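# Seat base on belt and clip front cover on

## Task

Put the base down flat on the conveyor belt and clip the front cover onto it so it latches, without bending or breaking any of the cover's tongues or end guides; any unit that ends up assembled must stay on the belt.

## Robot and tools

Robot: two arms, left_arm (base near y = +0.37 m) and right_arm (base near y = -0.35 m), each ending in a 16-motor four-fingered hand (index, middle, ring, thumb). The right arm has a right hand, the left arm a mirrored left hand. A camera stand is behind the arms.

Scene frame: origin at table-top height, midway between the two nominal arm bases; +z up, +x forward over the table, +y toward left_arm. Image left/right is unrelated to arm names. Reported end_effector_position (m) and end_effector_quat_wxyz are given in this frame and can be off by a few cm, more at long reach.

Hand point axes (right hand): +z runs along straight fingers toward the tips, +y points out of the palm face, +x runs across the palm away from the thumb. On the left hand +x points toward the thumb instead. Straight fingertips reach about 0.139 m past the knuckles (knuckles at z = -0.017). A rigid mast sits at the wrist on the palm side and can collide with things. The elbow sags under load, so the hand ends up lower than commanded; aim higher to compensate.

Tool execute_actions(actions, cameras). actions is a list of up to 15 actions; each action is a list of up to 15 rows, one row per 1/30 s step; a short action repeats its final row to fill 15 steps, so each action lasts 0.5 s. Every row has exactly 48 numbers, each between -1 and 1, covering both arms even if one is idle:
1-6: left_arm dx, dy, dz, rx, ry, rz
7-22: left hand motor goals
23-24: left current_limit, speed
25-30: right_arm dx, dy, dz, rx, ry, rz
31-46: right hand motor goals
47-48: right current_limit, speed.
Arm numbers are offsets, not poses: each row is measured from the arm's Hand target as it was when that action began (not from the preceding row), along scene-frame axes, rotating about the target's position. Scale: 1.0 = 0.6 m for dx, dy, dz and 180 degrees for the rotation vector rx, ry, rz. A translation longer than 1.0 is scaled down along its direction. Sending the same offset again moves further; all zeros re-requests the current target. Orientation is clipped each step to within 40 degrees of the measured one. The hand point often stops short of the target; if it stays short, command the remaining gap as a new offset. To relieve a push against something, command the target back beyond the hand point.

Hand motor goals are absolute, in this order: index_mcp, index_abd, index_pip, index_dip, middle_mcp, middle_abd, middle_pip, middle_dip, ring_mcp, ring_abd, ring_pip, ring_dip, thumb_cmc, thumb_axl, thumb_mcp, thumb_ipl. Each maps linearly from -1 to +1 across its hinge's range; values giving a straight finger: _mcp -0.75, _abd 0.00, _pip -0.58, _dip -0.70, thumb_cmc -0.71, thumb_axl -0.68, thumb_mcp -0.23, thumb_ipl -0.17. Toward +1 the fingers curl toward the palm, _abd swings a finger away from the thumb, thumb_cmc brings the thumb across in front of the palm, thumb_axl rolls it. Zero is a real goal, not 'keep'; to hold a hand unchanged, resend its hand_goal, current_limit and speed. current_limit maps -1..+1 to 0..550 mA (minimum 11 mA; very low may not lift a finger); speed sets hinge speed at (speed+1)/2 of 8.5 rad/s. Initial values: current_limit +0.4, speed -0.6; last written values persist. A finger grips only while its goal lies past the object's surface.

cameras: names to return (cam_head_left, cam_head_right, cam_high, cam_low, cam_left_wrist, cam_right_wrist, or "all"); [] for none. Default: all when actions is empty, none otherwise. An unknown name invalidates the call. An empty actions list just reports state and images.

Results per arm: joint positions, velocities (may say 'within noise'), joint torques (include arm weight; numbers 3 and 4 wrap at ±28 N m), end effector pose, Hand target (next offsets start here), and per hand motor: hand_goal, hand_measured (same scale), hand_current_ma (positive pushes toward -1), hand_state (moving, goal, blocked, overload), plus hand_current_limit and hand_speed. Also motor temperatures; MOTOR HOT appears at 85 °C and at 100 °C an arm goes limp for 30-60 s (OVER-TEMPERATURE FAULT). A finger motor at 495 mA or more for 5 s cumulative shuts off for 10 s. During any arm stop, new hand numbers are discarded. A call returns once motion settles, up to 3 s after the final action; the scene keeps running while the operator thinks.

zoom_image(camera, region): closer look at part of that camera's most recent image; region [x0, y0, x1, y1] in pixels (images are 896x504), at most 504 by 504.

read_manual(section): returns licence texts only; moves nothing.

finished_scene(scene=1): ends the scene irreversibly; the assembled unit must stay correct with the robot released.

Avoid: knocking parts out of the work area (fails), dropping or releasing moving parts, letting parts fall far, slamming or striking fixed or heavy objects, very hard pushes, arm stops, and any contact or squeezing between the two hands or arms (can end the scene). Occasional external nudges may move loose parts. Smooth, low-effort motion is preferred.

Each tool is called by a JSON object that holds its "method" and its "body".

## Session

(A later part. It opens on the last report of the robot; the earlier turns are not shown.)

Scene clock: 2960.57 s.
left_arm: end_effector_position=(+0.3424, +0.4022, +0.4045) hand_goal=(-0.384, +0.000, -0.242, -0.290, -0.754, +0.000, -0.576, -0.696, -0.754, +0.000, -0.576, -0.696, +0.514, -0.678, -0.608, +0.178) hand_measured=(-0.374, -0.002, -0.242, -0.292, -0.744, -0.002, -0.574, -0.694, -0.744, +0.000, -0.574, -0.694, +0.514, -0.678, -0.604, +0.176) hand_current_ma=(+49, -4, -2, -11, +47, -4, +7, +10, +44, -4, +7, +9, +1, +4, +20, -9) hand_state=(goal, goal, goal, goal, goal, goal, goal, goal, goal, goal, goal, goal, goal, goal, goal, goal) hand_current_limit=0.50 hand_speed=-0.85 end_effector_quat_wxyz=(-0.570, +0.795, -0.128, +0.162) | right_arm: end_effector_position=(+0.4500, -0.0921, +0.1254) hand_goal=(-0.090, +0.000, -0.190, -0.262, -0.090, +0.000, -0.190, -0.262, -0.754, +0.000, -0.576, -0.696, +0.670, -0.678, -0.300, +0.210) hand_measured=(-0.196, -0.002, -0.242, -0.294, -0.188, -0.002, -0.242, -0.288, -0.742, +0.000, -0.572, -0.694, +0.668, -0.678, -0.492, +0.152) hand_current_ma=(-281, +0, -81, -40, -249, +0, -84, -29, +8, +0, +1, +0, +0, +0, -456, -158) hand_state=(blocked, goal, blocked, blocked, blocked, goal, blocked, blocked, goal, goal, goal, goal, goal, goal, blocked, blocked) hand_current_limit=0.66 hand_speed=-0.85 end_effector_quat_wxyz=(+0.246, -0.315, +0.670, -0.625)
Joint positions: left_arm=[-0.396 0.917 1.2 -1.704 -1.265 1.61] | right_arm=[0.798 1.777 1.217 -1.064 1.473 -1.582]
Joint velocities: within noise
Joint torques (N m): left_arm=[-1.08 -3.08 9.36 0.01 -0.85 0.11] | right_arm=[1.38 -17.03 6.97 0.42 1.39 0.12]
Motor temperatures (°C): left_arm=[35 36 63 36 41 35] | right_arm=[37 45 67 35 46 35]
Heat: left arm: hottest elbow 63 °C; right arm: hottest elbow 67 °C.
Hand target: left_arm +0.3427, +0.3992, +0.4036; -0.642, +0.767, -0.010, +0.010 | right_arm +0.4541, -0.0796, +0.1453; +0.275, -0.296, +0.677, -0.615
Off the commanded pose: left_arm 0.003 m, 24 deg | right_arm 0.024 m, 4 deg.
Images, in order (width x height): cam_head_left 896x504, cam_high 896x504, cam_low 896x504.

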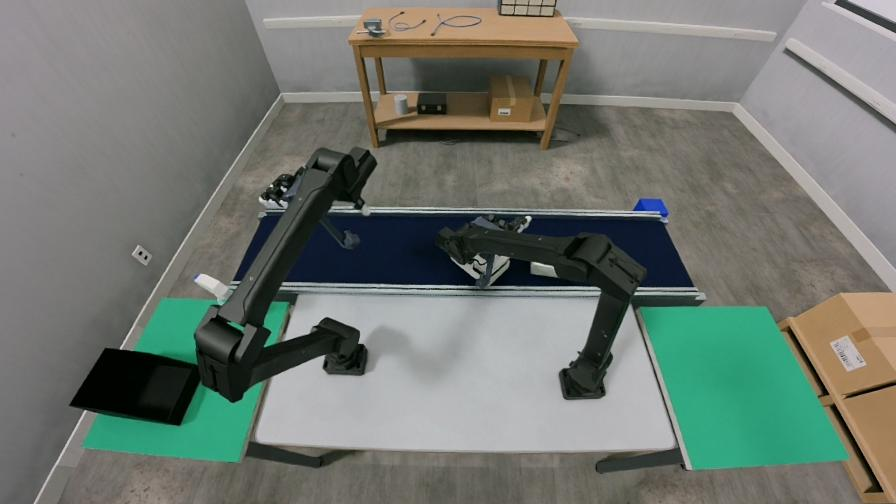

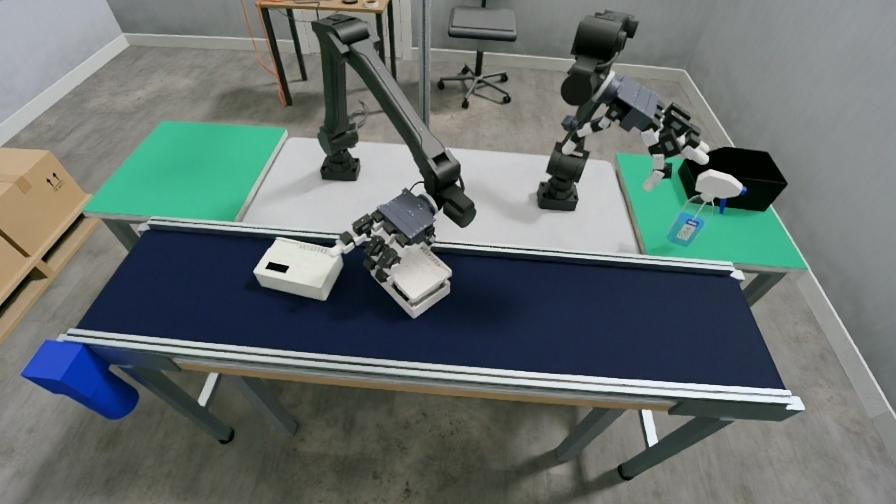

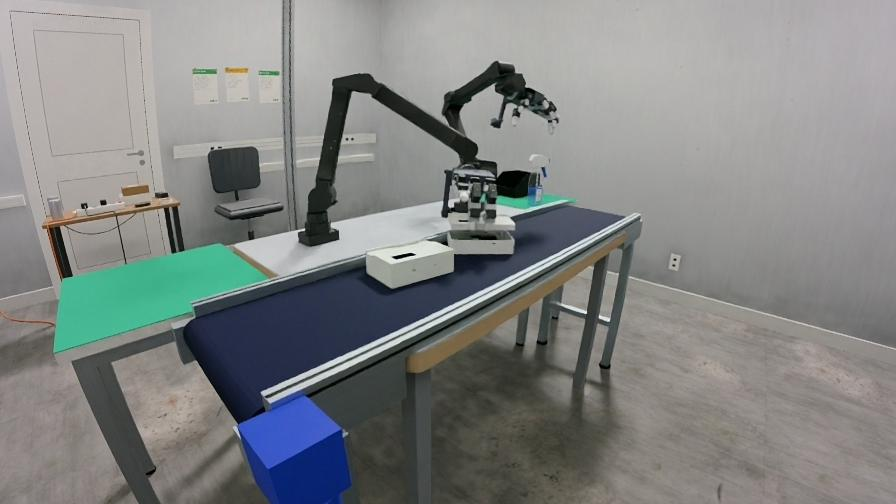

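{"method": "execute_actions", "body": {"actions": [[[0,0,0,0,0,0,-0.384,0,-0.241,-0.29,-0.754,0,-0.576,-0.696,-0.754,0,-0.576,-0.696,0.514,-0.678,-0.607,0.178,0.5,-0.85,0.0147,-0.0137,-0.025,0.004,-0.0038,0,-0.09,0,-0.19,-0.262,-0.09,0,-0.19,-0.262,-0.754,0,-0.576,-0.696,0.671,-0.678,-0.30,0.21,0.66,-0.85]]], "cameras": []}}

Scene clock: 3043.33 s.
left_arm: end_effector_position=(+0.3424, +0.4022, +0.4045) hand_goal=(-0.384, +0.000, -0.242, -0.290, -0.754, +0.000, -0.576, -0.696, -0.754, +0.000, -0.576, -0.696, +0.514, -0.678, -0.608, +0.178) hand_measured=(-0.374, -0.002, -0.242, -0.292, -0.744, -0.002, -0.574, -0.694, -0.744, +0.000, -0.574, -0.694, +0.514, -0.678, -0.604, +0.176) hand_current_ma=(+49, -4, -2, -11, +47, -4, +7, +10, +44, -4, +7, +9, +1, +4, +20, -9) hand_state=(goal, goal, goal, goal, goal, goal, goal, goal, goal, goal, goal, goal, goal, goal, goal, goal) hand_current_limit=0.50 hand_speed=-0.85 end_effector_quat_wxyz=(-0.570, +0.795, -0.128, +0.162) | right_arm: end_effector_position=(+0.4582, -0.0836, +0.1148) hand_goal=(-0.090, +0.000, -0.190, -0.262, -0.090, +0.000, -0.190, -0.262, -0.754, +0.000, -0.576, -0.696, +0.670, -0.678, -0.300, +0.210) hand_measured=(-0.196, -0.002, -0.242, -0.294, -0.188, -0.002, -0.242, -0.288, -0.742, +0.000, -0.572, -0.694, +0.670, -0.678, -0.492, +0.152) hand_current_ma=(-281, +0, -81, -40, -249, +0, -84, -29, +8, +0, +1, +0, +0, +0, -456, -158) hand_state=(blocked, goal, blocked, blocked, blocked, goal, blocked, blocked, goal, goal, goal, goal, goal, goal, blocked, blocked) hand_current_limit=0.66 hand_speed=-0.85 end_effector_quat_wxyz=(+0.270, -0.301, +0.675, -0.617)
Joint positions: left_arm=[-0.396 0.917 1.2 -1.704 -1.265 1.61] | right_arm=[0.798 1.775 1.175 -0.844 1.477 -1.703]
Joint torques (N m): left_arm=[-1.38 -2.96 9.35 0.06 -0.84 0.11] | right_arm=[-0.26 -17.26 5.91 0.72 1.3 -0.15]
Motor temperatures (°C): left_arm=[35 36 63 36 40 35] | right_arm=[37 47 64 35 46 35]
Heat: left arm: hottest elbow 63 °C; right arm: hottest elbow 64 °C.
Hand target: left_arm +0.3427, +0.3992, +0.4036; -0.642, +0.767, -0.010, +0.010 | right_arm +0.4629, -0.0878, +0.1302; +0.281, -0.290, +0.679, -0.613
Off the commanded pose: left_arm 0.003 m, 24 deg | right_arm 0.017 m, 2 deg.
joint sent to its limit (left arm) — joint 4 (wrist pitch), lower limit. The joint targets are off in orientation, not in position.
No camera images: "cameras" was empty.

{"method": "execute_actions", "body": {"actions": [[[0,0,0,0,0,0,-0.384,0,-0.241,-0.29,-0.754,0,-0.576,-0.696,-0.754,0,-0.576,-0.696,0.514,-0.678,-0.607,0.178,0.5,-0.85,0.004,-0.015,0,-0.0095,0.009,0,-0.09,0,-0.19,-0.262,-0.09,0,-0.19,-0.262,-0.754,0,-0.576,-0.696,0.671,-0.678,-0.30,0.21,0.66,-0.85]]], "cameras": ["cam_low","cam_high"]}}

{"method": "zoom_image", "body": {"camera": "cam_low", "region": [440, 210, 520, 258]}}

{"method": "zoom_image", "body": {"camera": "cam_high", "region": [396, 272, 456, 320]}}

Scene clock: 3061.27 s.
left_arm: end_effector_position=(+0.3424, +0.4022, +0.4045) hand_goal=(-0.384, +0.000, -0.242, -0.290, -0.754, +0.000, -0.576, -0.696, -0.754, +0.000, -0.576, -0.696, +0.514, -0.678, -0.608, +0.178) hand_measured=(-0.374, -0.002, -0.242, -0.292, -0.744, -0.002, -0.574, -0.694, -0.744, +0.000, -0.574, -0.694, +0.514, -0.678, -0.604, +0.176) hand_current_ma=(+49, -4, -2, -11, +47, -4, +7, +10, +44, -4, +7, +9, +1, +4, +20, -9) hand_state=(goal, goal, goal, goal, goal, goal, goal, goal, goal, goal, goal, goal, goal, goal, goal, goal) hand_current_limit=0.50 hand_speed=-0.85 end_effector_quat_wxyz=(-0.570, +0.795, -0.128, +0.162) | right_arm: end_effector_position=(+0.4617, -0.0936, +0.1156) hand_goal=(-0.090, +0.000, -0.190, -0.262, -0.090, +0.000, -0.190, -0.262, -0.754, +0.000, -0.576, -0.696, +0.670, -0.678, -0.300, +0.210) hand_measured=(-0.196, -0.002, -0.242, -0.294, -0.188, -0.002, -0.242, -0.288, -0.742, +0.000, -0.572, -0.694, +0.670, -0.678, -0.492, +0.152) hand_current_ma=(-281, +0, -81, -40, -249, +0, -84, -29, +8, +0, +1, +0, +0, +0, -456, -158) hand_state=(blocked, goal, blocked, blocked, blocked, goal, blocked, blocked, goal, goal, goal, goal, goal, goal, blocked, blocked) hand_current_limit=0.66 hand_speed=-0.85 end_effector_quat_wxyz=(+0.256, -0.312, +0.671, -0.622)
Joint positions: left_arm=[-0.396 0.917 1.2 -1.704 -1.265 1.61] | right_arm=[0.779 1.754 1.144 -0.709 1.472 -1.87]
Joint torques (N m): left_arm=[-1.14 -3.08 9.36 0.05 -0.85 0.1] | right_arm=[-0.26 -16.44 5.93 1.02 1.27 -0.11]
Motor temperatures (°C): left_arm=[35 36 63 36 40 35] | right_arm=[37 46 65 35 46 35]
Heat: left arm: hottest elbow 63 °C; right arm: hottest elbow 65 °C.
Hand target: left_arm +0.3427, +0.3992, +0.4036; -0.642, +0.767, -0.010, +0.010 | right_arm +0.4654, -0.0968, +0.1303; +0.267, -0.303, +0.674, -0.619
Off the commanded pose: left_arm 0.003 m, 24 deg | right_arm 0.015 m, 2 deg.
joint sent to its limit (left arm) — joint 4 (wrist pitch), lower limit. The joint targets are off in orientation, not in position.
Images, in order (width x height): cam_high 896x504, cam_low 896x504.

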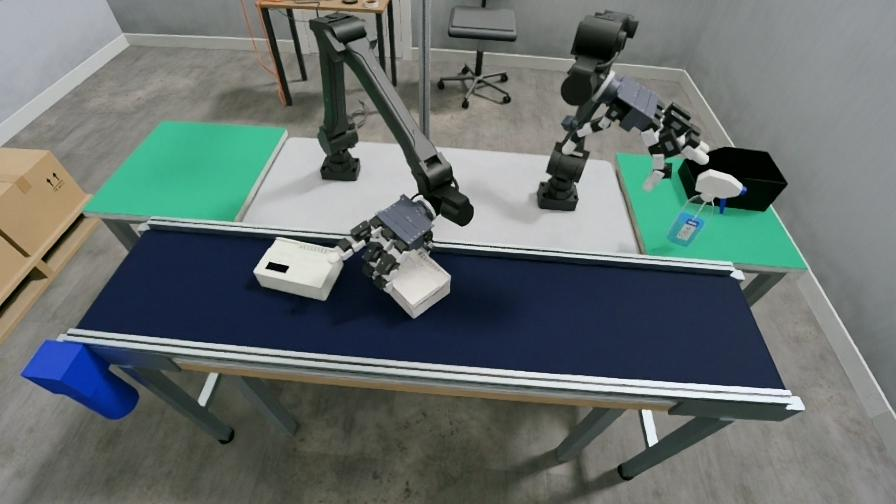

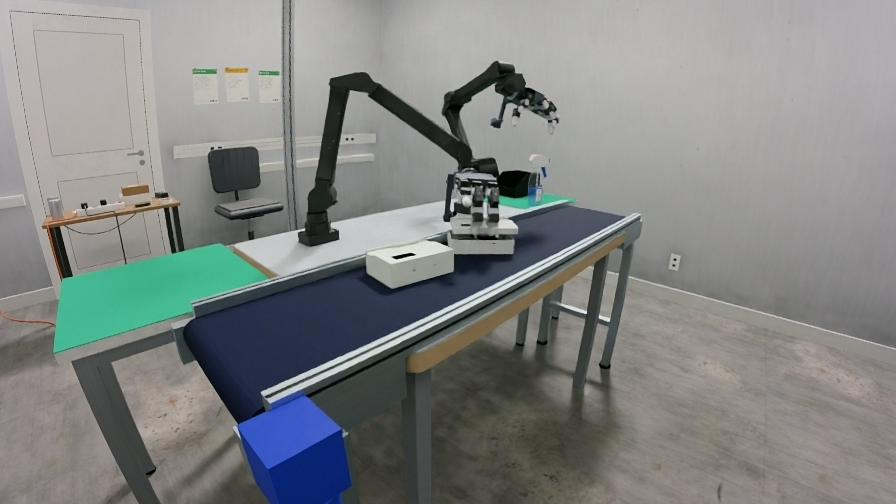

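Scaled by 6.300 from the camera's 896x504 image, which has a finer 1280x720 frame.

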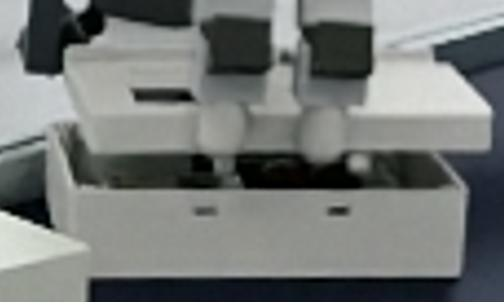

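Scaled by 8.400 from the camera's 896x504 image, which has a finer 1280x720 frame.

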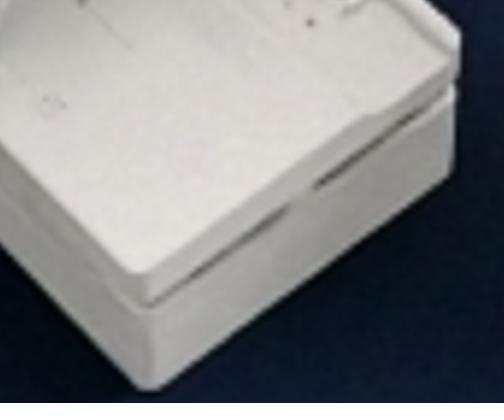

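{"method": "execute_actions", "body": {"actions": [[[0,0,0,0,0,0,-0.384,0,-0.241,-0.29,-0.754,0,-0.576,-0.696,-0.754,0,-0.576,-0.696,0.514,-0.678,-0.607,0.178,0.5,-0.85,-0.03,0.01,0,0,0,0,-0.09,0,-0.19,-0.262,-0.09,0,-0.19,-0.262,-0.754,0,-0.576,-0.696,0.671,-0.678,-0.30,0.21,0.66,-0.85]]], "cameras": []}}

Scene clock: 3077.80 s.
left_arm: end_effector_position=(+0.3424, +0.4022, +0.4045) hand_goal=(-0.384, +0.000, -0.242, -0.290, -0.754, +0.000, -0.576, -0.696, -0.754, +0.000, -0.576, -0.696, +0.514, -0.678, -0.608, +0.178) hand_measured=(-0.374, -0.002, -0.242, -0.292, -0.744, -0.002, -0.574, -0.694, -0.744, +0.000, -0.574, -0.694, +0.514, -0.678, -0.604, +0.176) hand_current_ma=(+49, -4, -2, -11, +47, -4, +7, +10, +44, -4, +7, +9, +1, +4, +20, -9) hand_state=(goal, goal, goal, goal, goal, goal, goal, goal, goal, goal, goal, goal, goal, goal, goal, goal) hand_current_limit=0.50 hand_speed=-0.85 end_effector_quat_wxyz=(-0.570, +0.795, -0.128, +0.162) | right_arm: end_effector_position=(+0.4434, -0.1023, +0.1136) hand_goal=(-0.090, +0.000, -0.190, -0.262, -0.090, +0.000, -0.190, -0.262, -0.754, +0.000, -0.576, -0.696, +0.670, -0.678, -0.300, +0.210) hand_measured=(-0.196, -0.002, -0.242, -0.294, -0.188, -0.002, -0.242, -0.288, -0.742, +0.000, -0.572, -0.694, +0.668, -0.678, -0.492, +0.152) hand_current_ma=(-281, +0, -81, -40, -249, +0, -84, -29, +8, +0, +1, +0, +0, +0, -457, -158) hand_state=(blocked, goal, blocked, blocked, blocked, goal, blocked, blocked, goal, goal, goal, goal, goal, goal, blocked, blocked) hand_current_limit=0.66 hand_speed=-0.85 end_effector_quat_wxyz=(+0.249, -0.320, +0.668, -0.624)
Joint positions: left_arm=[-0.396 0.917 1.2 -1.704 -1.265 1.61] | right_arm=[0.793 1.737 1.123 -0.845 1.472 -1.749]
Joint torques (N m): left_arm=[-1.2 -3.19 9.36 0.03 -0.86 0.1] | right_arm=[1.14 -15.79 7.23 -0.03 1.39 0.11]
Motor temperatures (°C): left_arm=[35 36 63 36 40 35] | right_arm=[37 47 64 35 46 35]
Heat: left arm: hottest elbow 63 °C; right arm: hottest elbow 64 °C.
Hand target: left_arm +0.3427, +0.3992, +0.4036; -0.642, +0.767, -0.010, +0.010 | right_arm +0.4475, -0.0909, +0.1302; +0.267, -0.303, +0.674, -0.619
Off the commanded pose: left_arm 0.003 m, 24 deg | right_arm 0.021 m, 3 deg.
joint sent to its limit (left arm) — joint 4 (wrist pitch), lower limit. The joint targets are off in orientation, not in position.
No camera images: "cameras" was empty.

{"method": "execute_actions", "body": {"actions": [[[0,0,0,0,0,0,-0.384,0,-0.241,-0.29,-0.754,0,-0.576,-0.696,-0.754,0,-0.576,-0.696,0.514,-0.678,-0.607,0.178,0.5,-0.85,0.007,0.0075,-0.003,0.004,-0.0038,0,-0.09,0,-0.19,-0.262,-0.09,0,-0.19,-0.262,-0.754,0,-0.576,-0.696,0.671,-0.678,-0.30,0.21,0.66,-0.85]]], "cameras": []}}

Scene clock: 3087.77 s.
left_arm: end_effector_position=(+0.3424, +0.4022, +0.4045) hand_goal=(-0.384, +0.000, -0.242, -0.290, -0.754, +0.000, -0.576, -0.696, -0.754, +0.000, -0.576, -0.696, +0.514, -0.678, -0.608, +0.178) hand_measured=(-0.374, -0.002, -0.242, -0.292, -0.744, -0.002, -0.574, -0.694, -0.744, +0.000, -0.574, -0.694, +0.514, -0.678, -0.604, +0.176) hand_current_ma=(+49, -4, -2, -11, +47, -4, +7, +10, +44, -4, +7, +9, +1, +4, +20, -9) hand_state=(goal, goal, goal, goal, goal, goal, goal, goal, goal, goal, goal, goal, goal, goal, goal, goal) hand_current_limit=0.50 hand_speed=-0.85 end_effector_quat_wxyz=(-0.570, +0.795, -0.128, +0.162) | right_arm: end_effector_position=(+0.4406, -0.1054, +0.1134) hand_goal=(-0.090, +0.000, -0.190, -0.262, -0.090, +0.000, -0.190, -0.262, -0.754, +0.000, -0.576, -0.696, +0.670, -0.678, -0.300, +0.210) hand_measured=(-0.196, -0.002, -0.242, -0.294, -0.188, -0.002, -0.242, -0.288, -0.742, +0.000, -0.572, -0.694, +0.668, -0.678, -0.492, +0.152) hand_current_ma=(-281, +0, -81, -40, -249, +0, -84, -29, +8, +0, +1, +0, +0, +0, -457, -158) hand_state=(blocked, goal, blocked, blocked, blocked, goal, blocked, blocked, goal, goal, goal, goal, goal, goal, blocked, blocked) hand_current_limit=0.66 hand_speed=-0.85 end_effector_quat_wxyz=(+0.251, -0.313, +0.671, -0.623)
Joint positions: left_arm=[-0.396 0.917 1.2 -1.704 -1.265 1.61] | right_arm=[0.793 1.737 1.123 -0.904 1.472 -1.677]
Joint torques (N m): left_arm=[-1.08 -3.02 9.33 0.08 -0.87 0.1] | right_arm=[1.2 -13.98 9.01 -0.24 1.4 0.14]
Motor temperatures (°C): left_arm=[35 36 63 36 40 35] | right_arm=[37 47 65 35 46 35]
Heat: left arm: hottest elbow 63 °C; right arm: hottest elbow 65 °C.
Hand target: left_arm +0.3427, +0.3992, +0.4036; -0.642, +0.767, -0.010, +0.010 | right_arm +0.4516, -0.0864, +0.1284; +0.272, -0.298, +0.676, -0.616
Off the commanded pose: left_arm 0.003 m, 24 deg | right_arm 0.027 m, 3 deg.
joint sent to its limit (left arm) — joint 4 (wrist pitch), lower limit. The joint targets are off in orientation, not in position.
No camera images: "cameras" was empty.

{"method": "execute_actions", "body": {"actions": [[[0,0,0,0,0,0,-0.384,0,-0.241,-0.29,-0.754,0,-0.576,-0.696,-0.754,0,-0.576,-0.696,0.514,-0.678,-0.607,0.178,0.5,-0.85,0.006,0.006,0,0,0,0,-0.09,0,-0.19,-0.262,-0.09,0,-0.19,-0.262,-0.754,0,-0.576,-0.696,0.671,-0.678,-0.30,0.21,0.66,-0.85]]], "cameras": []}}

Scene clock: 3092.43 s.
left_arm: end_effector_position=(+0.3424, +0.4022, +0.4045) hand_goal=(-0.384, +0.000, -0.242, -0.290, -0.754, +0.000, -0.576, -0.696, -0.754, +0.000, -0.576, -0.696, +0.514, -0.678, -0.608, +0.178) hand_measured=(-0.374, -0.002, -0.242, -0.292, -0.744, -0.002, -0.574, -0.694, -0.744, +0.000, -0.574, -0.694, +0.514, -0.678, -0.604, +0.176) hand_current_ma=(+49, -4, -2, -11, +47, -4, +7, +10, +44, -4, +7, +9, +1, +4, +20, -9) hand_state=(goal, goal, goal, goal, goal, goal, goal, goal, goal, goal, goal, goal, goal, goal, goal, goal) hand_current_limit=0.50 hand_speed=-0.85 end_effector_quat_wxyz=(-0.570, +0.795, -0.128, +0.162) | right_arm: end_effector_position=(+0.4420, -0.1039, +0.1127) hand_goal=(-0.090, +0.000, -0.190, -0.262, -0.090, +0.000, -0.190, -0.262, -0.754, +0.000, -0.576, -0.696, +0.670, -0.678, -0.300, +0.210) hand_measured=(-0.196, -0.002, -0.242, -0.294, -0.188, -0.002, -0.242, -0.288, -0.742, +0.000, -0.572, -0.694, +0.668, -0.678, -0.492, +0.152) hand_current_ma=(-281, +0, -81, -40, -249, +0, -84, -29, +8, +0, +1, +0, +0, +0, -457, -158) hand_state=(blocked, goal, blocked, blocked, blocked, goal, blocked, blocked, goal, goal, goal, goal, goal, goal, blocked, blocked) hand_current_limit=0.66 hand_speed=-0.85 end_effector_quat_wxyz=(+0.252, -0.313, +0.672, -0.623)
Joint positions: left_arm=[-0.396 0.917 1.2 -1.704 -1.265 1.61] | right_arm=[0.793 1.743 1.128 -0.904 1.472 -1.676]
Joint torques (N m): left_arm=[-1.08 -3.14 9.32 0.01 -0.86 0.11] | right_arm=[1.08 -13.86 9.63 -0.05 1.39 0.08]
Motor temperatures (°C): left_arm=[35 36 63 36 40 35] | right_arm=[37 46 65 35 46 35]
Heat: left arm: hottest elbow 63 °C; right arm: hottest elbow 65 °C.
Hand target: left_arm +0.3427, +0.3992, +0.4036; -0.642, +0.767, -0.010, +0.010 | right_arm +0.4552, -0.0828, +0.1284; +0.272, -0.298, +0.676, -0.616
Off the commanded pose: left_arm 0.003 m, 24 deg | right_arm 0.029 m, 3 deg.
joint sent to its limit (left arm) — joint 4 (wrist pitch), lower limit. The joint targets are off in orientation, not in position.
No camera images: "cameras" was empty.

{"method": "execute_actions", "body": {"actions": [[[0,0,0,0,0,0,-0.384,0,-0.241,-0.29,-0.754,0,-0.576,-0.696,-0.754,0,-0.576,-0.696,0.514,-0.678,-0.607,0.178,0.5,-0.85,0.011,0.012,0,0,0,0,-0.09,0,-0.19,-0.262,-0.09,0,-0.19,-0.262,-0.754,0,-0.576,-0.696,0.671,-0.678,-0.30,0.21,0.66,-0.85]]], "cameras": ["cam_low","cam_high"]}}

{"method": "zoom_image", "body": {"camera": "cam_low", "region": [440, 210, 520, 258]}}

{"method": "zoom_image", "body": {"camera": "cam_high", "region": [396, 272, 456, 320]}}

Scene clock: 3099.33 s.
left_arm: end_effector_position=(+0.3424, +0.4022, +0.4045) hand_goal=(-0.384, +0.000, -0.242, -0.290, -0.754, +0.000, -0.576, -0.696, -0.754, +0.000, -0.576, -0.696, +0.514, -0.678, -0.608, +0.178) hand_measured=(-0.374, -0.002, -0.242, -0.292, -0.744, -0.002, -0.574, -0.694, -0.744, +0.000, -0.574, -0.694, +0.514, -0.678, -0.604, +0.176) hand_current_ma=(+49, -4, -2, -11, +47, -4, +7, +10, +44, -4, +7, +9, +1, +4, +20, -9) hand_state=(goal, goal, goal, goal, goal, goal, goal, goal, goal, goal, goal, goal, goal, goal, goal, goal) hand_current_limit=0.50 hand_speed=-0.85 end_effector_quat_wxyz=(-0.570, +0.795, -0.128, +0.162) | right_arm: end_effector_position=(+0.4497, -0.0955, +0.1130) hand_goal=(-0.090, +0.000, -0.190, -0.262, -0.090, +0.000, -0.190, -0.262, -0.754, +0.000, -0.576, -0.696, +0.670, -0.678, -0.300, +0.210) hand_measured=(-0.196, -0.002, -0.242, -0.294, -0.188, -0.002, -0.242, -0.288, -0.742, +0.000, -0.572, -0.694, +0.670, -0.678, -0.492, +0.152) hand_current_ma=(-281, +0, -81, -40, -249, +0, -84, -29, +8, +0, +1, +0, +0, +0, -456, -158) hand_state=(blocked, goal, blocked, blocked, blocked, goal, blocked, blocked, goal, goal, goal, goal, goal, goal, blocked, blocked) hand_current_limit=0.66 hand_speed=-0.85 end_effector_quat_wxyz=(+0.254, -0.311, +0.672, -0.622)
Joint positions: left_arm=[-0.396 0.917 1.2 -1.704 -1.265 1.61] | right_arm=[0.794 1.765 1.161 -0.908 1.473 -1.676]
Joint torques (N m): left_arm=[-0.97 -3.08 9.33 0.03 -0.85 0.11] | right_arm=[0.67 -13.98 9.57 -0.12 1.43 0.01]
Motor temperatures (°C): left_arm=[35 36 63 36 40 35] | right_arm=[37 46 66 35 46 35]
Heat: left arm: hottest elbow 63 °C; right arm: hottest elbow 66 °C.
Hand target: left_arm +0.3427, +0.3992, +0.4036; -0.642, +0.767, -0.010, +0.010 | right_arm +0.4618, -0.0756, +0.1285; +0.273, -0.298, +0.676, -0.616
Off the commanded pose: left_arm 0.003 m, 24 deg | right_arm 0.028 m, 3 deg.
joint sent to its limit (left arm) — joint 4 (wrist pitch), lower limit. The joint targets are off in orientation, not in position.
Images, in order (width x height): cam_high 896x504, cam_low 896x504.

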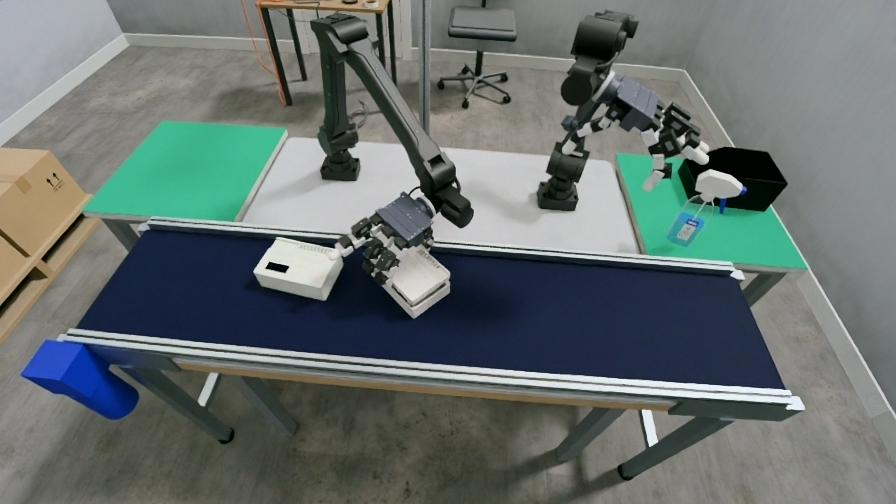

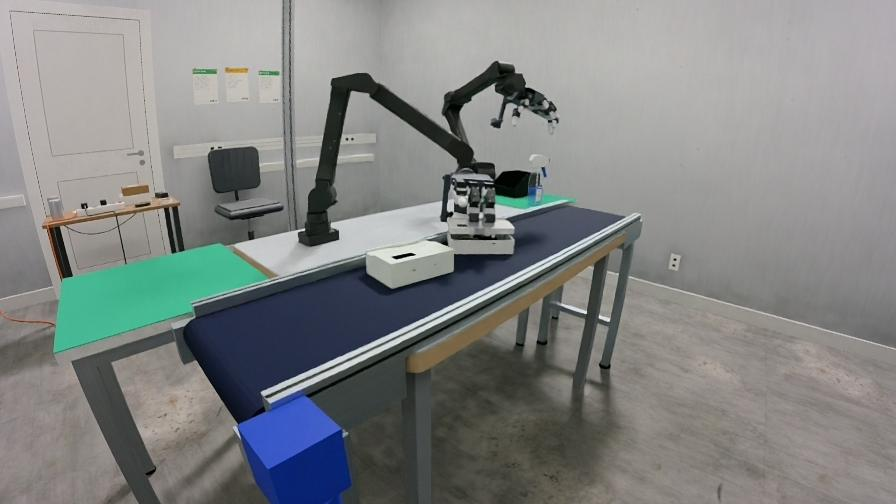

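Scaled by 6.300 from the camera's 896x504 image, which has a finer 1280x720 frame.

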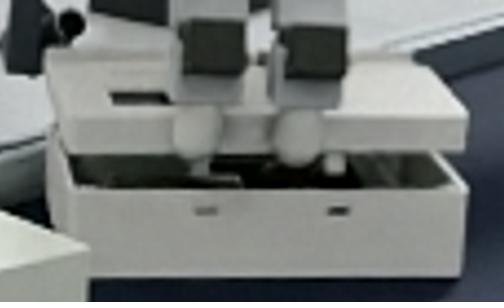

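Scaled by 8.400 from the camera's 896x504 image, which has a finer 1280x720 frame.

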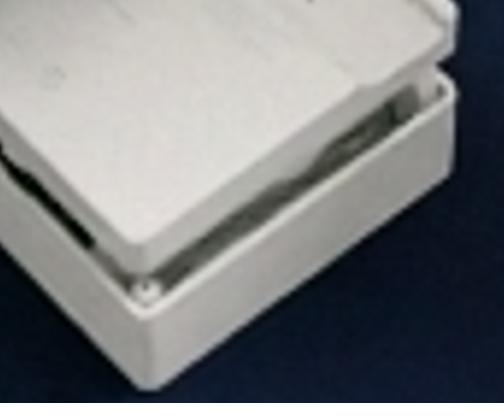

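{"method": "execute_actions", "body": {"actions": [[[0,0,0,0,0,0,-0.384,0,-0.241,-0.29,-0.754,0,-0.576,-0.696,-0.754,0,-0.576,-0.696,0.514,-0.678,-0.607,0.178,0.5,-0.85,-0.0066,0.0125,0,0,0,0,-0.09,0,-0.19,-0.262,-0.09,0,-0.19,-0.262,-0.754,0,-0.576,-0.696,0.671,-0.678,-0.30,0.21,0.66,-0.85]]], "cameras": []}}

Scene clock: 3122.97 s.
left_arm: end_effector_position=(+0.3424, +0.4022, +0.4045) hand_goal=(-0.384, +0.000, -0.242, -0.290, -0.754, +0.000, -0.576, -0.696, -0.754, +0.000, -0.576, -0.696, +0.514, -0.678, -0.608, +0.178) hand_measured=(-0.374, -0.002, -0.242, -0.292, -0.744, -0.002, -0.574, -0.694, -0.744, +0.000, -0.574, -0.694, +0.514, -0.678, -0.604, +0.176) hand_current_ma=(+49, -4, -2, -11, +47, -4, +7, +10, +44, -4, +7, +9, +1, +4, +20, -9) hand_state=(goal, goal, goal, goal, goal, goal, goal, goal, goal, goal, goal, goal, goal, goal, goal, goal) hand_current_limit=0.50 hand_speed=-0.85 end_effector_quat_wxyz=(-0.570, +0.795, -0.128, +0.162) | right_arm: end_effector_position=(+0.4445, -0.0887, +0.1130) hand_goal=(-0.090, +0.000, -0.190, -0.262, -0.090, +0.000, -0.190, -0.262, -0.754, +0.000, -0.576, -0.696, +0.670, -0.678, -0.300, +0.210) hand_measured=(-0.196, -0.002, -0.242, -0.294, -0.188, -0.002, -0.242, -0.288, -0.742, +0.000, -0.572, -0.694, +0.670, -0.678, -0.492, +0.152) hand_current_ma=(-281, +0, -81, -40, -249, +0, -84, -29, +8, +0, +1, +0, +0, +0, -456, -158) hand_state=(blocked, goal, blocked, blocked, blocked, goal, blocked, blocked, goal, goal, goal, goal, goal, goal, blocked, blocked) hand_current_limit=0.66 hand_speed=-0.85 end_effector_quat_wxyz=(+0.252, -0.317, +0.670, -0.623)
Joint positions: left_arm=[-0.396 0.917 1.2 -1.704 -1.265 1.61] | right_arm=[0.811 1.79 1.197 -1.048 1.472 -1.557]
Joint torques (N m): left_arm=[-1.14 -3.31 9.36 0.02 -0.86 0.1] | right_arm=[1.08 -14.27 9.42 -0.47 1.38 0.13]
Motor temperatures (°C): left_arm=[35 36 63 36 40 35] | right_arm=[37 46 67 35 46 35]
Heat: left arm: hottest elbow 63 °C; right arm: hottest elbow 67 °C.
Hand target: left_arm +0.3427, +0.3992, +0.4036; -0.642, +0.767, -0.010, +0.010 | right_arm +0.4579, -0.0681, +0.1284; +0.272, -0.298, +0.676, -0.616
Off the commanded pose: left_arm 0.003 m, 24 deg | right_arm 0.029 m, 3 deg.
joint sent to its limit (left arm) — joint 4 (wrist pitch), lower limit. The joint targets are off in orientation, not in position.
No camera images: "cameras" was empty.

{"method": "execute_actions", "body": {"actions": [[[0,0,0,0,0,0,-0.384,0,-0.241,-0.29,-0.754,0,-0.576,-0.696,-0.754,0,-0.576,-0.696,0.514,-0.678,-0.607,0.178,0.5,-0.85,0.0242,-0.0203,0,0.0012,-0.0011,0,-0.09,0,-0.19,-0.262,-0.09,0,-0.19,-0.262,-0.754,0,-0.576,-0.696,0.671,-0.678,-0.30,0.21,0.66,-0.85]]], "cameras": ["cam_low","cam_high"]}}

{"method": "zoom_image", "body": {"camera": "cam_low", "region": [440, 210, 520, 258]}}

{"method": "zoom_image", "body": {"camera": "cam_high", "region": [396, 272, 456, 320]}}

Scene clock: 3132.93 s.
left_arm: end_effector_position=(+0.3424, +0.4022, +0.4045) hand_goal=(-0.384, +0.000, -0.242, -0.290, -0.754, +0.000, -0.576, -0.696, -0.754, +0.000, -0.576, -0.696, +0.514, -0.678, -0.608, +0.178) hand_measured=(-0.374, -0.002, -0.242, -0.292, -0.744, -0.002, -0.574, -0.694, -0.744, +0.000, -0.574, -0.694, +0.514, -0.678, -0.604, +0.176) hand_current_ma=(+49, -4, -2, -11, +47, -4, +7, +10, +44, -4, +7, +9, +1, +4, +20, -9) hand_state=(goal, goal, goal, goal, goal, goal, goal, goal, goal, goal, goal, goal, goal, goal, goal, goal) hand_current_limit=0.50 hand_speed=-0.85 end_effector_quat_wxyz=(-0.570, +0.795, -0.128, +0.162) | right_arm: end_effector_position=(+0.4610, -0.0845, +0.1141) hand_goal=(-0.090, +0.000, -0.190, -0.262, -0.090, +0.000, -0.190, -0.262, -0.754, +0.000, -0.576, -0.696, +0.670, -0.678, -0.300, +0.210) hand_measured=(-0.196, -0.002, -0.242, -0.294, -0.188, -0.002, -0.242, -0.288, -0.742, +0.000, -0.572, -0.694, +0.670, -0.678, -0.492, +0.152) hand_current_ma=(-281, +0, -81, -40, -249, +0, -84, -29, +8, +0, +1, +0, +0, +0, -456, -158) hand_state=(blocked, goal, blocked, blocked, blocked, goal, blocked, blocked, goal, goal, goal, goal, goal, goal, blocked, blocked) hand_current_limit=0.66 hand_speed=-0.85 end_effector_quat_wxyz=(+0.260, -0.306, +0.673, -0.621)
Joint positions: left_arm=[-0.396 0.917 1.2 -1.704 -1.265 1.61] | right_arm=[0.793 1.79 1.197 -0.884 1.477 -1.695]
Joint torques (N m): left_arm=[-1.08 -3.14 9.39 -0.01 -0.86 0.11] | right_arm=[-0.03 -15.79 7.68 0.53 1.3 -0.18]
Motor temperatures (°C): left_arm=[35 36 63 36 40 35] | right_arm=[37 45 70 35 46 35]
Heat: left arm: hottest elbow 63 °C; right arm: hottest elbow 70 °C.
Hand target: left_arm +0.3427, +0.3992, +0.4036; -0.642, +0.767, -0.010, +0.010 | right_arm +0.4723, -0.0803, +0.1284; +0.274, -0.296, +0.677, -0.616
Off the commanded pose: left_arm 0.003 m, 24 deg | right_arm 0.019 m, 2 deg.
joint sent to its limit (left arm) — joint 4 (wrist pitch), lower limit. The joint targets are off in orientation, not in position.
Images, in order (width x height): cam_high 896x504, cam_low 896x504.

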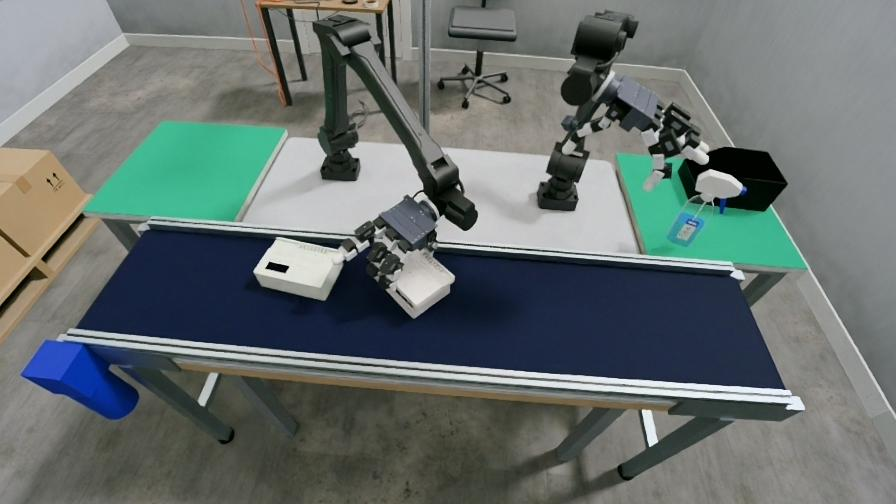

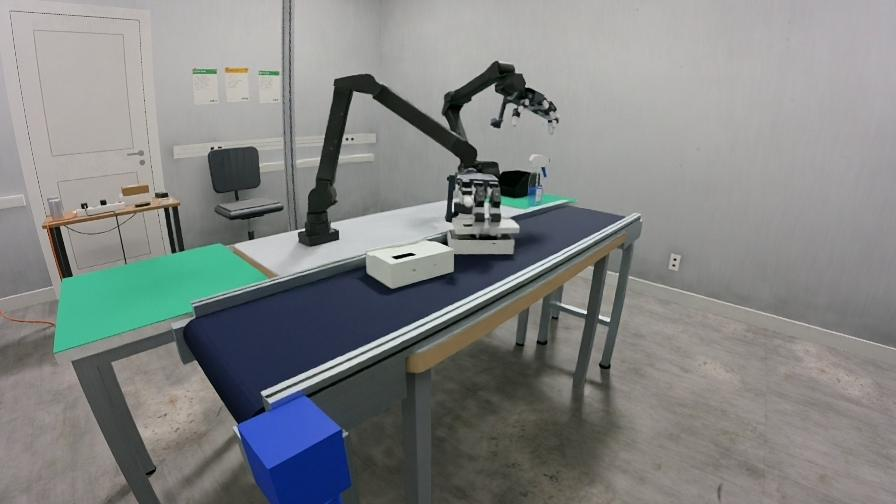

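Scaled by 6.300 from the camera's 896x504 image, which has a finer 1280x720 frame.

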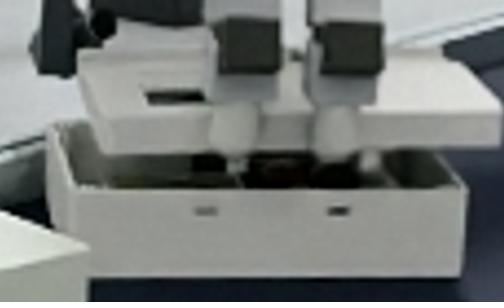

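Scaled by 8.400 from the camera's 896x504 image, which has a finer 1280x720 frame.

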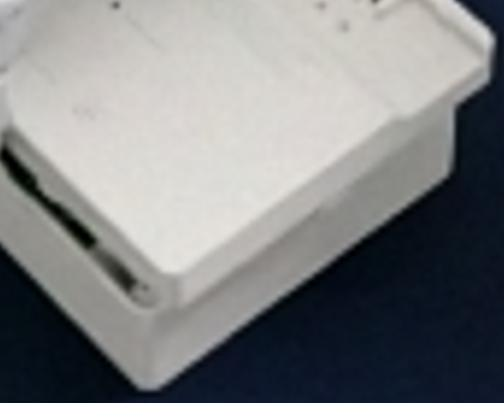

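{"method": "execute_actions", "body": {"actions": [[[0,0,0,0,0,0,-0.384,0,-0.241,-0.29,-0.754,0,-0.576,-0.696,-0.754,0,-0.576,-0.696,0.514,-0.678,-0.607,0.178,0.5,-0.85,-0.0122,-0.0067,0,-0.0045,0.0042,0,-0.09,0,-0.19,-0.262,-0.09,0,-0.19,-0.262,-0.754,0,-0.576,-0.696,0.671,-0.678,-0.30,0.21,0.66,-0.85]]], "cameras": []}}

Scene clock: 3142.17 s.
left_arm: end_effector_position=(+0.3424, +0.4022, +0.4045) hand_goal=(-0.384, +0.000, -0.242, -0.290, -0.754, +0.000, -0.576, -0.696, -0.754, +0.000, -0.576, -0.696, +0.514, -0.678, -0.608, +0.178) hand_measured=(-0.374, -0.002, -0.242, -0.292, -0.744, -0.002, -0.574, -0.694, -0.744, +0.000, -0.574, -0.694, +0.514, -0.678, -0.604, +0.176) hand_current_ma=(+49, -4, -2, -11, +47, -4, +7, +10, +44, -4, +7, +9, +1, +4, +20, -9) hand_state=(goal, goal, goal, goal, goal, goal, goal, goal, goal, goal, goal, goal, goal, goal, goal, goal) hand_current_limit=0.50 hand_speed=-0.85 end_effector_quat_wxyz=(-0.570, +0.795, -0.128, +0.162) | right_arm: end_effector_position=(+0.4621, -0.0830, +0.1129) hand_goal=(-0.090, +0.000, -0.190, -0.262, -0.090, +0.000, -0.190, -0.262, -0.754, +0.000, -0.576, -0.696, +0.670, -0.678, -0.300, +0.210) hand_measured=(-0.196, -0.002, -0.242, -0.294, -0.188, -0.002, -0.242, -0.288, -0.742, +0.000, -0.572, -0.694, +0.670, -0.678, -0.492, +0.152) hand_current_ma=(-281, +0, -81, -40, -249, +0, -84, -29, +8, +0, +1, +0, +0, +0, -456, -158) hand_state=(blocked, goal, blocked, blocked, blocked, goal, blocked, blocked, goal, goal, goal, goal, goal, goal, blocked, blocked) hand_current_limit=0.66 hand_speed=-0.85 end_effector_quat_wxyz=(+0.257, -0.312, +0.671, -0.622)
Joint positions: left_arm=[-0.396 0.917 1.2 -1.704 -1.265 1.61] | right_arm=[0.793 1.79 1.193 -0.836 1.475 -1.752]
Joint torques (N m): left_arm=[-1.08 -2.96 9.37 0.01 -0.86 0.11] | right_arm=[-0.32 -17.38 5.9 0.8 1.27 -0.14]
Motor temperatures (°C): left_arm=[35 36 63 36 40 35] | right_arm=[37 45 71 35 46 35]
Heat: left arm: hottest elbow 63 °C; right arm: hottest elbow 71 °C.
Hand target: left_arm +0.3427, +0.3992, +0.4036; -0.642, +0.767, -0.010, +0.010 | right_arm +0.4650, -0.0842, +0.1283; +0.268, -0.302, +0.674, -0.618
Off the commanded pose: left_arm 0.003 m, 24 deg | right_arm 0.016 m, 2 deg.
joint sent to its limit (left arm) — joint 4 (wrist pitch), lower limit. The joint targets are off in orientation, not in position.
No camera images: "cameras" was empty.

{"method": "execute_actions", "body": {"actions": [[[0,0,0,0,0,0,-0.384,0,-0.241,-0.29,-0.754,0,-0.576,-0.696,-0.754,0,-0.576,-0.696,0.514,-0.678,-0.607,0.178,0.5,-0.85,-0.0172,-0.0182,0,0,0,0,-0.09,0,-0.19,-0.262,-0.09,0,-0.19,-0.262,-0.754,0,-0.576,-0.696,0.671,-0.678,-0.30,0.21,0.66,-0.85]]], "cameras": []}}

Scene clock: 3148.00 s.
left_arm: end_effector_position=(+0.3424, +0.4022, +0.4045) hand_goal=(-0.384, +0.000, -0.242, -0.290, -0.754, +0.000, -0.576, -0.696, -0.754, +0.000, -0.576, -0.696, +0.514, -0.678, -0.608, +0.178) hand_measured=(-0.374, -0.002, -0.242, -0.292, -0.744, -0.002, -0.574, -0.694, -0.744, +0.000, -0.574, -0.694, +0.514, -0.678, -0.604, +0.176) hand_current_ma=(+49, -4, -2, -11, +47, -4, +7, +10, +44, -4, +7, +9, +1, +4, +20, -9) hand_state=(goal, goal, goal, goal, goal, goal, goal, goal, goal, goal, goal, goal, goal, goal, goal, goal) hand_current_limit=0.50 hand_speed=-0.85 end_effector_quat_wxyz=(-0.570, +0.795, -0.128, +0.162) | right_arm: end_effector_position=(+0.4516, -0.0943, +0.1141) hand_goal=(-0.090, +0.000, -0.190, -0.262, -0.090, +0.000, -0.190, -0.262, -0.754, +0.000, -0.576, -0.696, +0.670, -0.678, -0.300, +0.210) hand_measured=(-0.196, -0.002, -0.242, -0.294, -0.188, -0.002, -0.242, -0.288, -0.742, +0.000, -0.572, -0.694, +0.668, -0.678, -0.492, +0.152) hand_current_ma=(-281, +0, -81, -40, -249, +0, -84, -29, +8, +0, +1, +0, +0, +0, -457, -158) hand_state=(blocked, goal, blocked, blocked, blocked, goal, blocked, blocked, goal, goal, goal, goal, goal, goal, blocked, blocked) hand_current_limit=0.66 hand_speed=-0.85 end_effector_quat_wxyz=(+0.258, -0.312, +0.671, -0.621)
Joint positions: left_arm=[-0.396 0.917 1.2 -1.704 -1.265 1.61] | right_arm=[0.793 1.752 1.142 -0.812 1.475 -1.761]
Joint torques (N m): left_arm=[-1.14 -3.14 9.32 -0.02 -0.86 0.1] | right_arm=[-0.91 -16.5 6.05 0.73 1.29 -0.14]
Motor temperatures (°C): left_arm=[35 36 63 36 40 35] | right_arm=[37 45 70 35 46 35]
Heat: left arm: hottest elbow 63 °C; right arm: hottest elbow 70 °C.
Hand target: left_arm +0.3427, +0.3992, +0.4036; -0.642, +0.767, -0.010, +0.010 | right_arm +0.4547, -0.0953, +0.1284; +0.268, -0.302, +0.674, -0.618
Off the commanded pose: left_arm 0.003 m, 24 deg | right_arm 0.015 m, 2 deg.
joint sent to its limit (left arm) — joint 4 (wrist pitch), lower limit. The joint targets are off in orientation, not in position.
No camera images: "cameras" was empty.

{"method": "execute_actions", "body": {"actions": [], "cameras": ["cam_low","cam_high"]}}

{"method": "zoom_image", "body": {"camera": "cam_low", "region": [440, 210, 480, 258]}}

{"method": "zoom_image", "body": {"camera": "cam_low", "region": [480, 210, 520, 258]}}

{"method": "zoom_image", "body": {"camera": "cam_high", "region": [406, 292, 426, 314]}}

{"method": "zoom_image", "body": {"camera": "cam_high", "region": [438, 266, 458, 288]}}

{"method": "zoom_image", "body": {"camera": "cam_high", "region": [388, 278, 412, 302]}}

Scene clock: 3155.53 s.
left_arm: end_effector_position=(+0.3424, +0.4022, +0.4045) hand_goal=(-0.384, +0.000, -0.242, -0.290, -0.754, +0.000, -0.576, -0.696, -0.754, +0.000, -0.576, -0.696, +0.514, -0.678, -0.608, +0.178) hand_measured=(-0.374, -0.002, -0.242, -0.292, -0.744, -0.002, -0.574, -0.694, -0.744, +0.000, -0.574, -0.694, +0.514, -0.678, -0.604, +0.176) hand_current_ma=(+49, -4, -2, -11, +47, -4, +7, +10, +44, -4, +7, +9, +1, +4, +20, -9) hand_state=(goal, goal, goal, goal, goal, goal, goal, goal, goal, goal, goal, goal, goal, goal, goal, goal) hand_current_limit=0.50 hand_speed=-0.85 end_effector_quat_wxyz=(-0.570, +0.795, -0.128, +0.162) | right_arm: end_effector_position=(+0.4515, -0.0943, +0.1141) hand_goal=(-0.090, +0.000, -0.190, -0.262, -0.090, +0.000, -0.190, -0.262, -0.754, +0.000, -0.576, -0.696, +0.670, -0.678, -0.300, +0.210) hand_measured=(-0.196, -0.002, -0.242, -0.294, -0.188, -0.002, -0.242, -0.288, -0.742, +0.000, -0.572, -0.694, +0.668, -0.678, -0.492, +0.152) hand_current_ma=(-281, +0, -81, -40, -249, +0, -84, -29, +8, +0, +1, +0, +0, +0, -456, -158) hand_state=(blocked, goal, blocked, blocked, blocked, goal, blocked, blocked, goal, goal, goal, goal, goal, goal, blocked, blocked) hand_current_limit=0.66 hand_speed=-0.85 end_effector_quat_wxyz=(+0.258, -0.312, +0.671, -0.621)
Joint positions: left_arm=[-0.396 0.917 1.2 -1.704 -1.265 1.61] | right_arm=[0.793 1.752 1.142 -0.812 1.475 -1.762]
Joint velocities: within noise
Joint torques (N m): left_arm=[-1.14 -3.08 9.35 0.02 -0.85 0.11] | right_arm=[0.21 -17.03 5.98 0.7 1.31 -0.15]
Motor temperatures (°C): left_arm=[35 36 63 36 40 35] | right_arm=[37 45 69 35 46 35]
Heat: left arm: hottest elbow 63 °C; right arm: hottest elbow 69 °C.
Hand target: left_arm +0.3427, +0.3992, +0.4036; -0.642, +0.767, -0.010, +0.010 | right_arm +0.4547, -0.0953, +0.1284; +0.267, -0.302, +0.674, -0.619
Off the commanded pose: left_arm 0.003 m, 24 deg | right_arm 0.015 m, 2 deg.
Images, in order (width x height): cam_high 896x504, cam_low 896x504.

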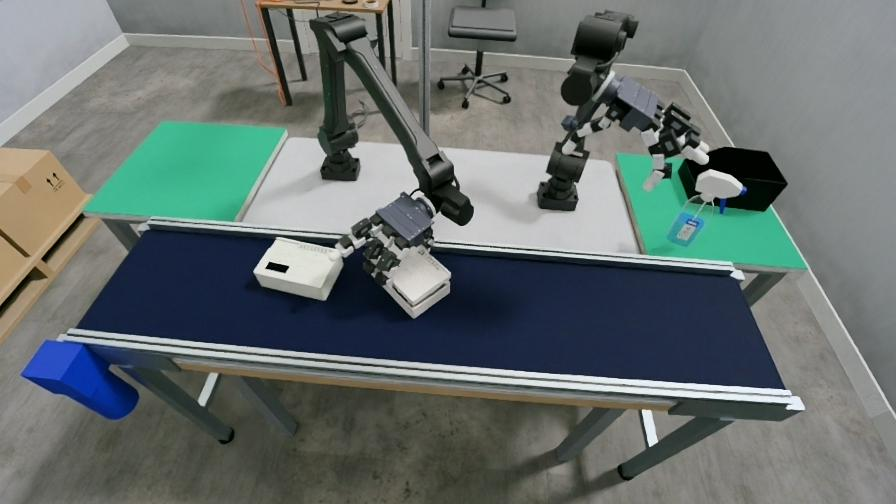

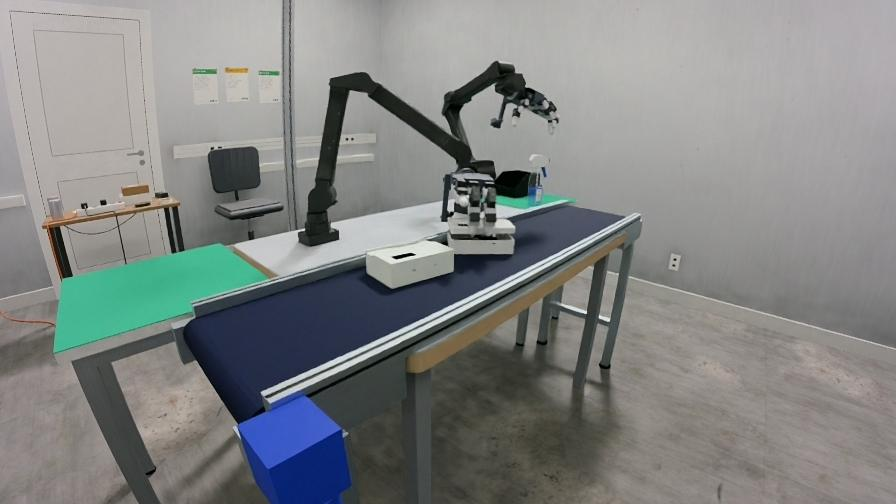

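Scaled by 10.500 from the camera's 896x504 image, which has a finer 1280x720 frame.

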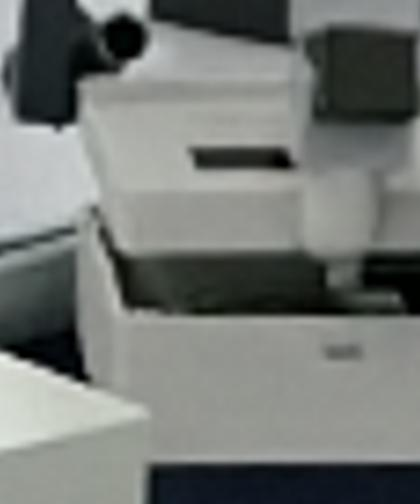

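Scaled by 10.500 from the camera's 896x504 image, which has a finer 1280x720 frame.

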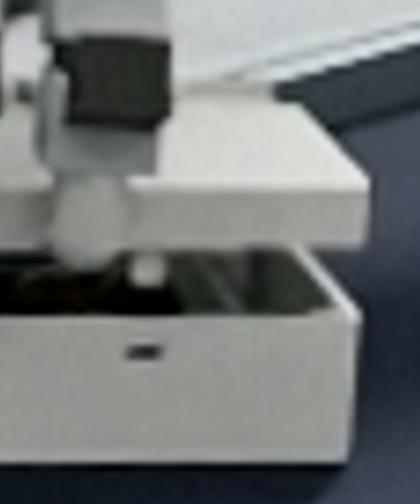

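Scaled by 22.909 from the camera's 896x504 image, which has a finer 1280x720 frame.

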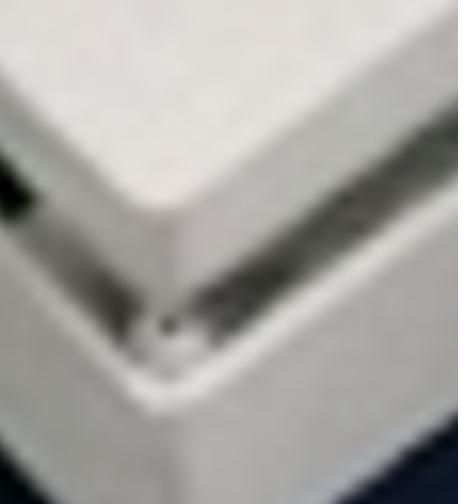

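Scaled by 22.909 from the camera's 896x504 image, which has a finer 1280x720 frame.

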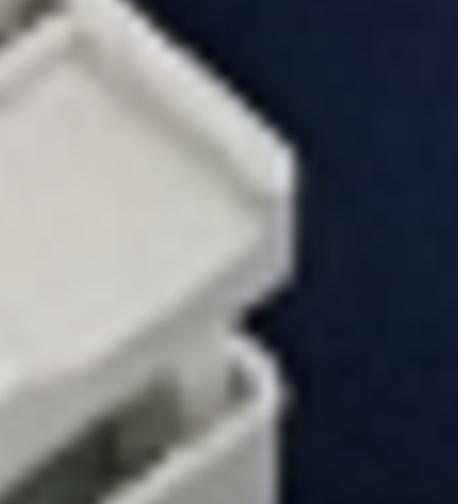

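Scaled by 21.000 from the camera's 896x504 image, which has a finer 1280x720 frame.

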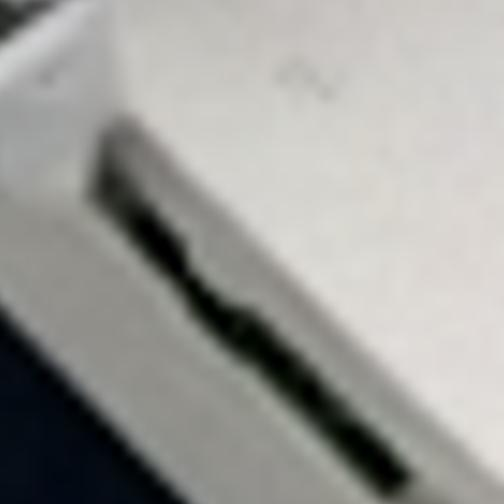

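{"method": "execute_actions", "body": {"actions": [[[0,0,0,0,0,0,-0.384,0,-0.241,-0.29,-0.754,0,-0.576,-0.696,-0.754,0,-0.576,-0.696,0.514,-0.678,-0.607,0.178,0.5,-0.85,0,0,0,0,0,0,-0.102,0,-0.21,-0.262,-0.102,0,-0.21,-0.262,-0.754,0,-0.576,-0.696,0.671,-0.678,-0.30,0.21,0.66,-0.85]]], "cameras": []}}

Scene clock: 3181.90 s.
left_arm: end_effector_position=(+0.3424, +0.4022, +0.4045) hand_goal=(-0.384, +0.000, -0.242, -0.290, -0.754, +0.000, -0.576, -0.696, -0.754, +0.000, -0.576, -0.696, +0.514, -0.678, -0.608, +0.178) hand_measured=(-0.374, -0.002, -0.242, -0.292, -0.744, -0.002, -0.574, -0.694, -0.744, +0.000, -0.574, -0.694, +0.514, -0.678, -0.604, +0.176) hand_current_ma=(+49, -4, -2, -11, +47, -4, +7, +10, +44, -4, +7, +9, +1, +4, +20, -9) hand_state=(goal, goal, goal, goal, goal, goal, goal, goal, goal, goal, goal, goal, goal, goal, goal, goal) hand_current_limit=0.50 hand_speed=-0.85 end_effector_quat_wxyz=(-0.570, +0.795, -0.128, +0.162) | right_arm: end_effector_position=(+0.4518, -0.0940, +0.1141) hand_goal=(-0.102, +0.000, -0.210, -0.262, -0.102, +0.000, -0.210, -0.262, -0.754, +0.000, -0.576, -0.696, +0.670, -0.678, -0.300, +0.210) hand_measured=(-0.196, -0.002, -0.250, -0.294, -0.188, -0.002, -0.248, -0.288, -0.742, +0.000, -0.572, -0.694, +0.668, -0.678, -0.492, +0.152) hand_current_ma=(-232, +0, -53, -40, -202, +0, -51, -29, +8, +0, +1, +0, +0, +0, -456, -158) hand_state=(blocked, goal, blocked, blocked, blocked, goal, blocked, blocked, goal, goal, goal, goal, goal, goal, blocked, blocked) hand_current_limit=0.66 hand_speed=-0.85 end_effector_quat_wxyz=(+0.258, -0.312, +0.671, -0.621)
Joint positions: left_arm=[-0.396 0.917 1.2 -1.704 -1.265 1.61] | right_arm=[0.793 1.752 1.142 -0.808 1.475 -1.765]
Joint torques (N m): left_arm=[-1.08 -3.02 9.33 0.02 -0.86 0.11] | right_arm=[-0.91 -17.26 5.85 0.7 1.3 -0.15]
Motor temperatures (°C): left_arm=[35 36 63 36 40 35] | right_arm=[37 44 67 35 46 35]
Heat: left arm: hottest elbow 63 °C; right arm: hottest elbow 67 °C.
Hand target: left_arm +0.3427, +0.3992, +0.4036; -0.642, +0.767, -0.010, +0.010 | right_arm +0.4547, -0.0953, +0.1284; +0.267, -0.302, +0.674, -0.619
Off the commanded pose: left_arm 0.003 m, 24 deg | right_arm 0.015 m, 2 deg.
joint sent to its limit (left arm) — joint 4 (wrist pitch), lower limit. The joint targets are off in orientation, not in position.
No camera images: "cameras" was empty.


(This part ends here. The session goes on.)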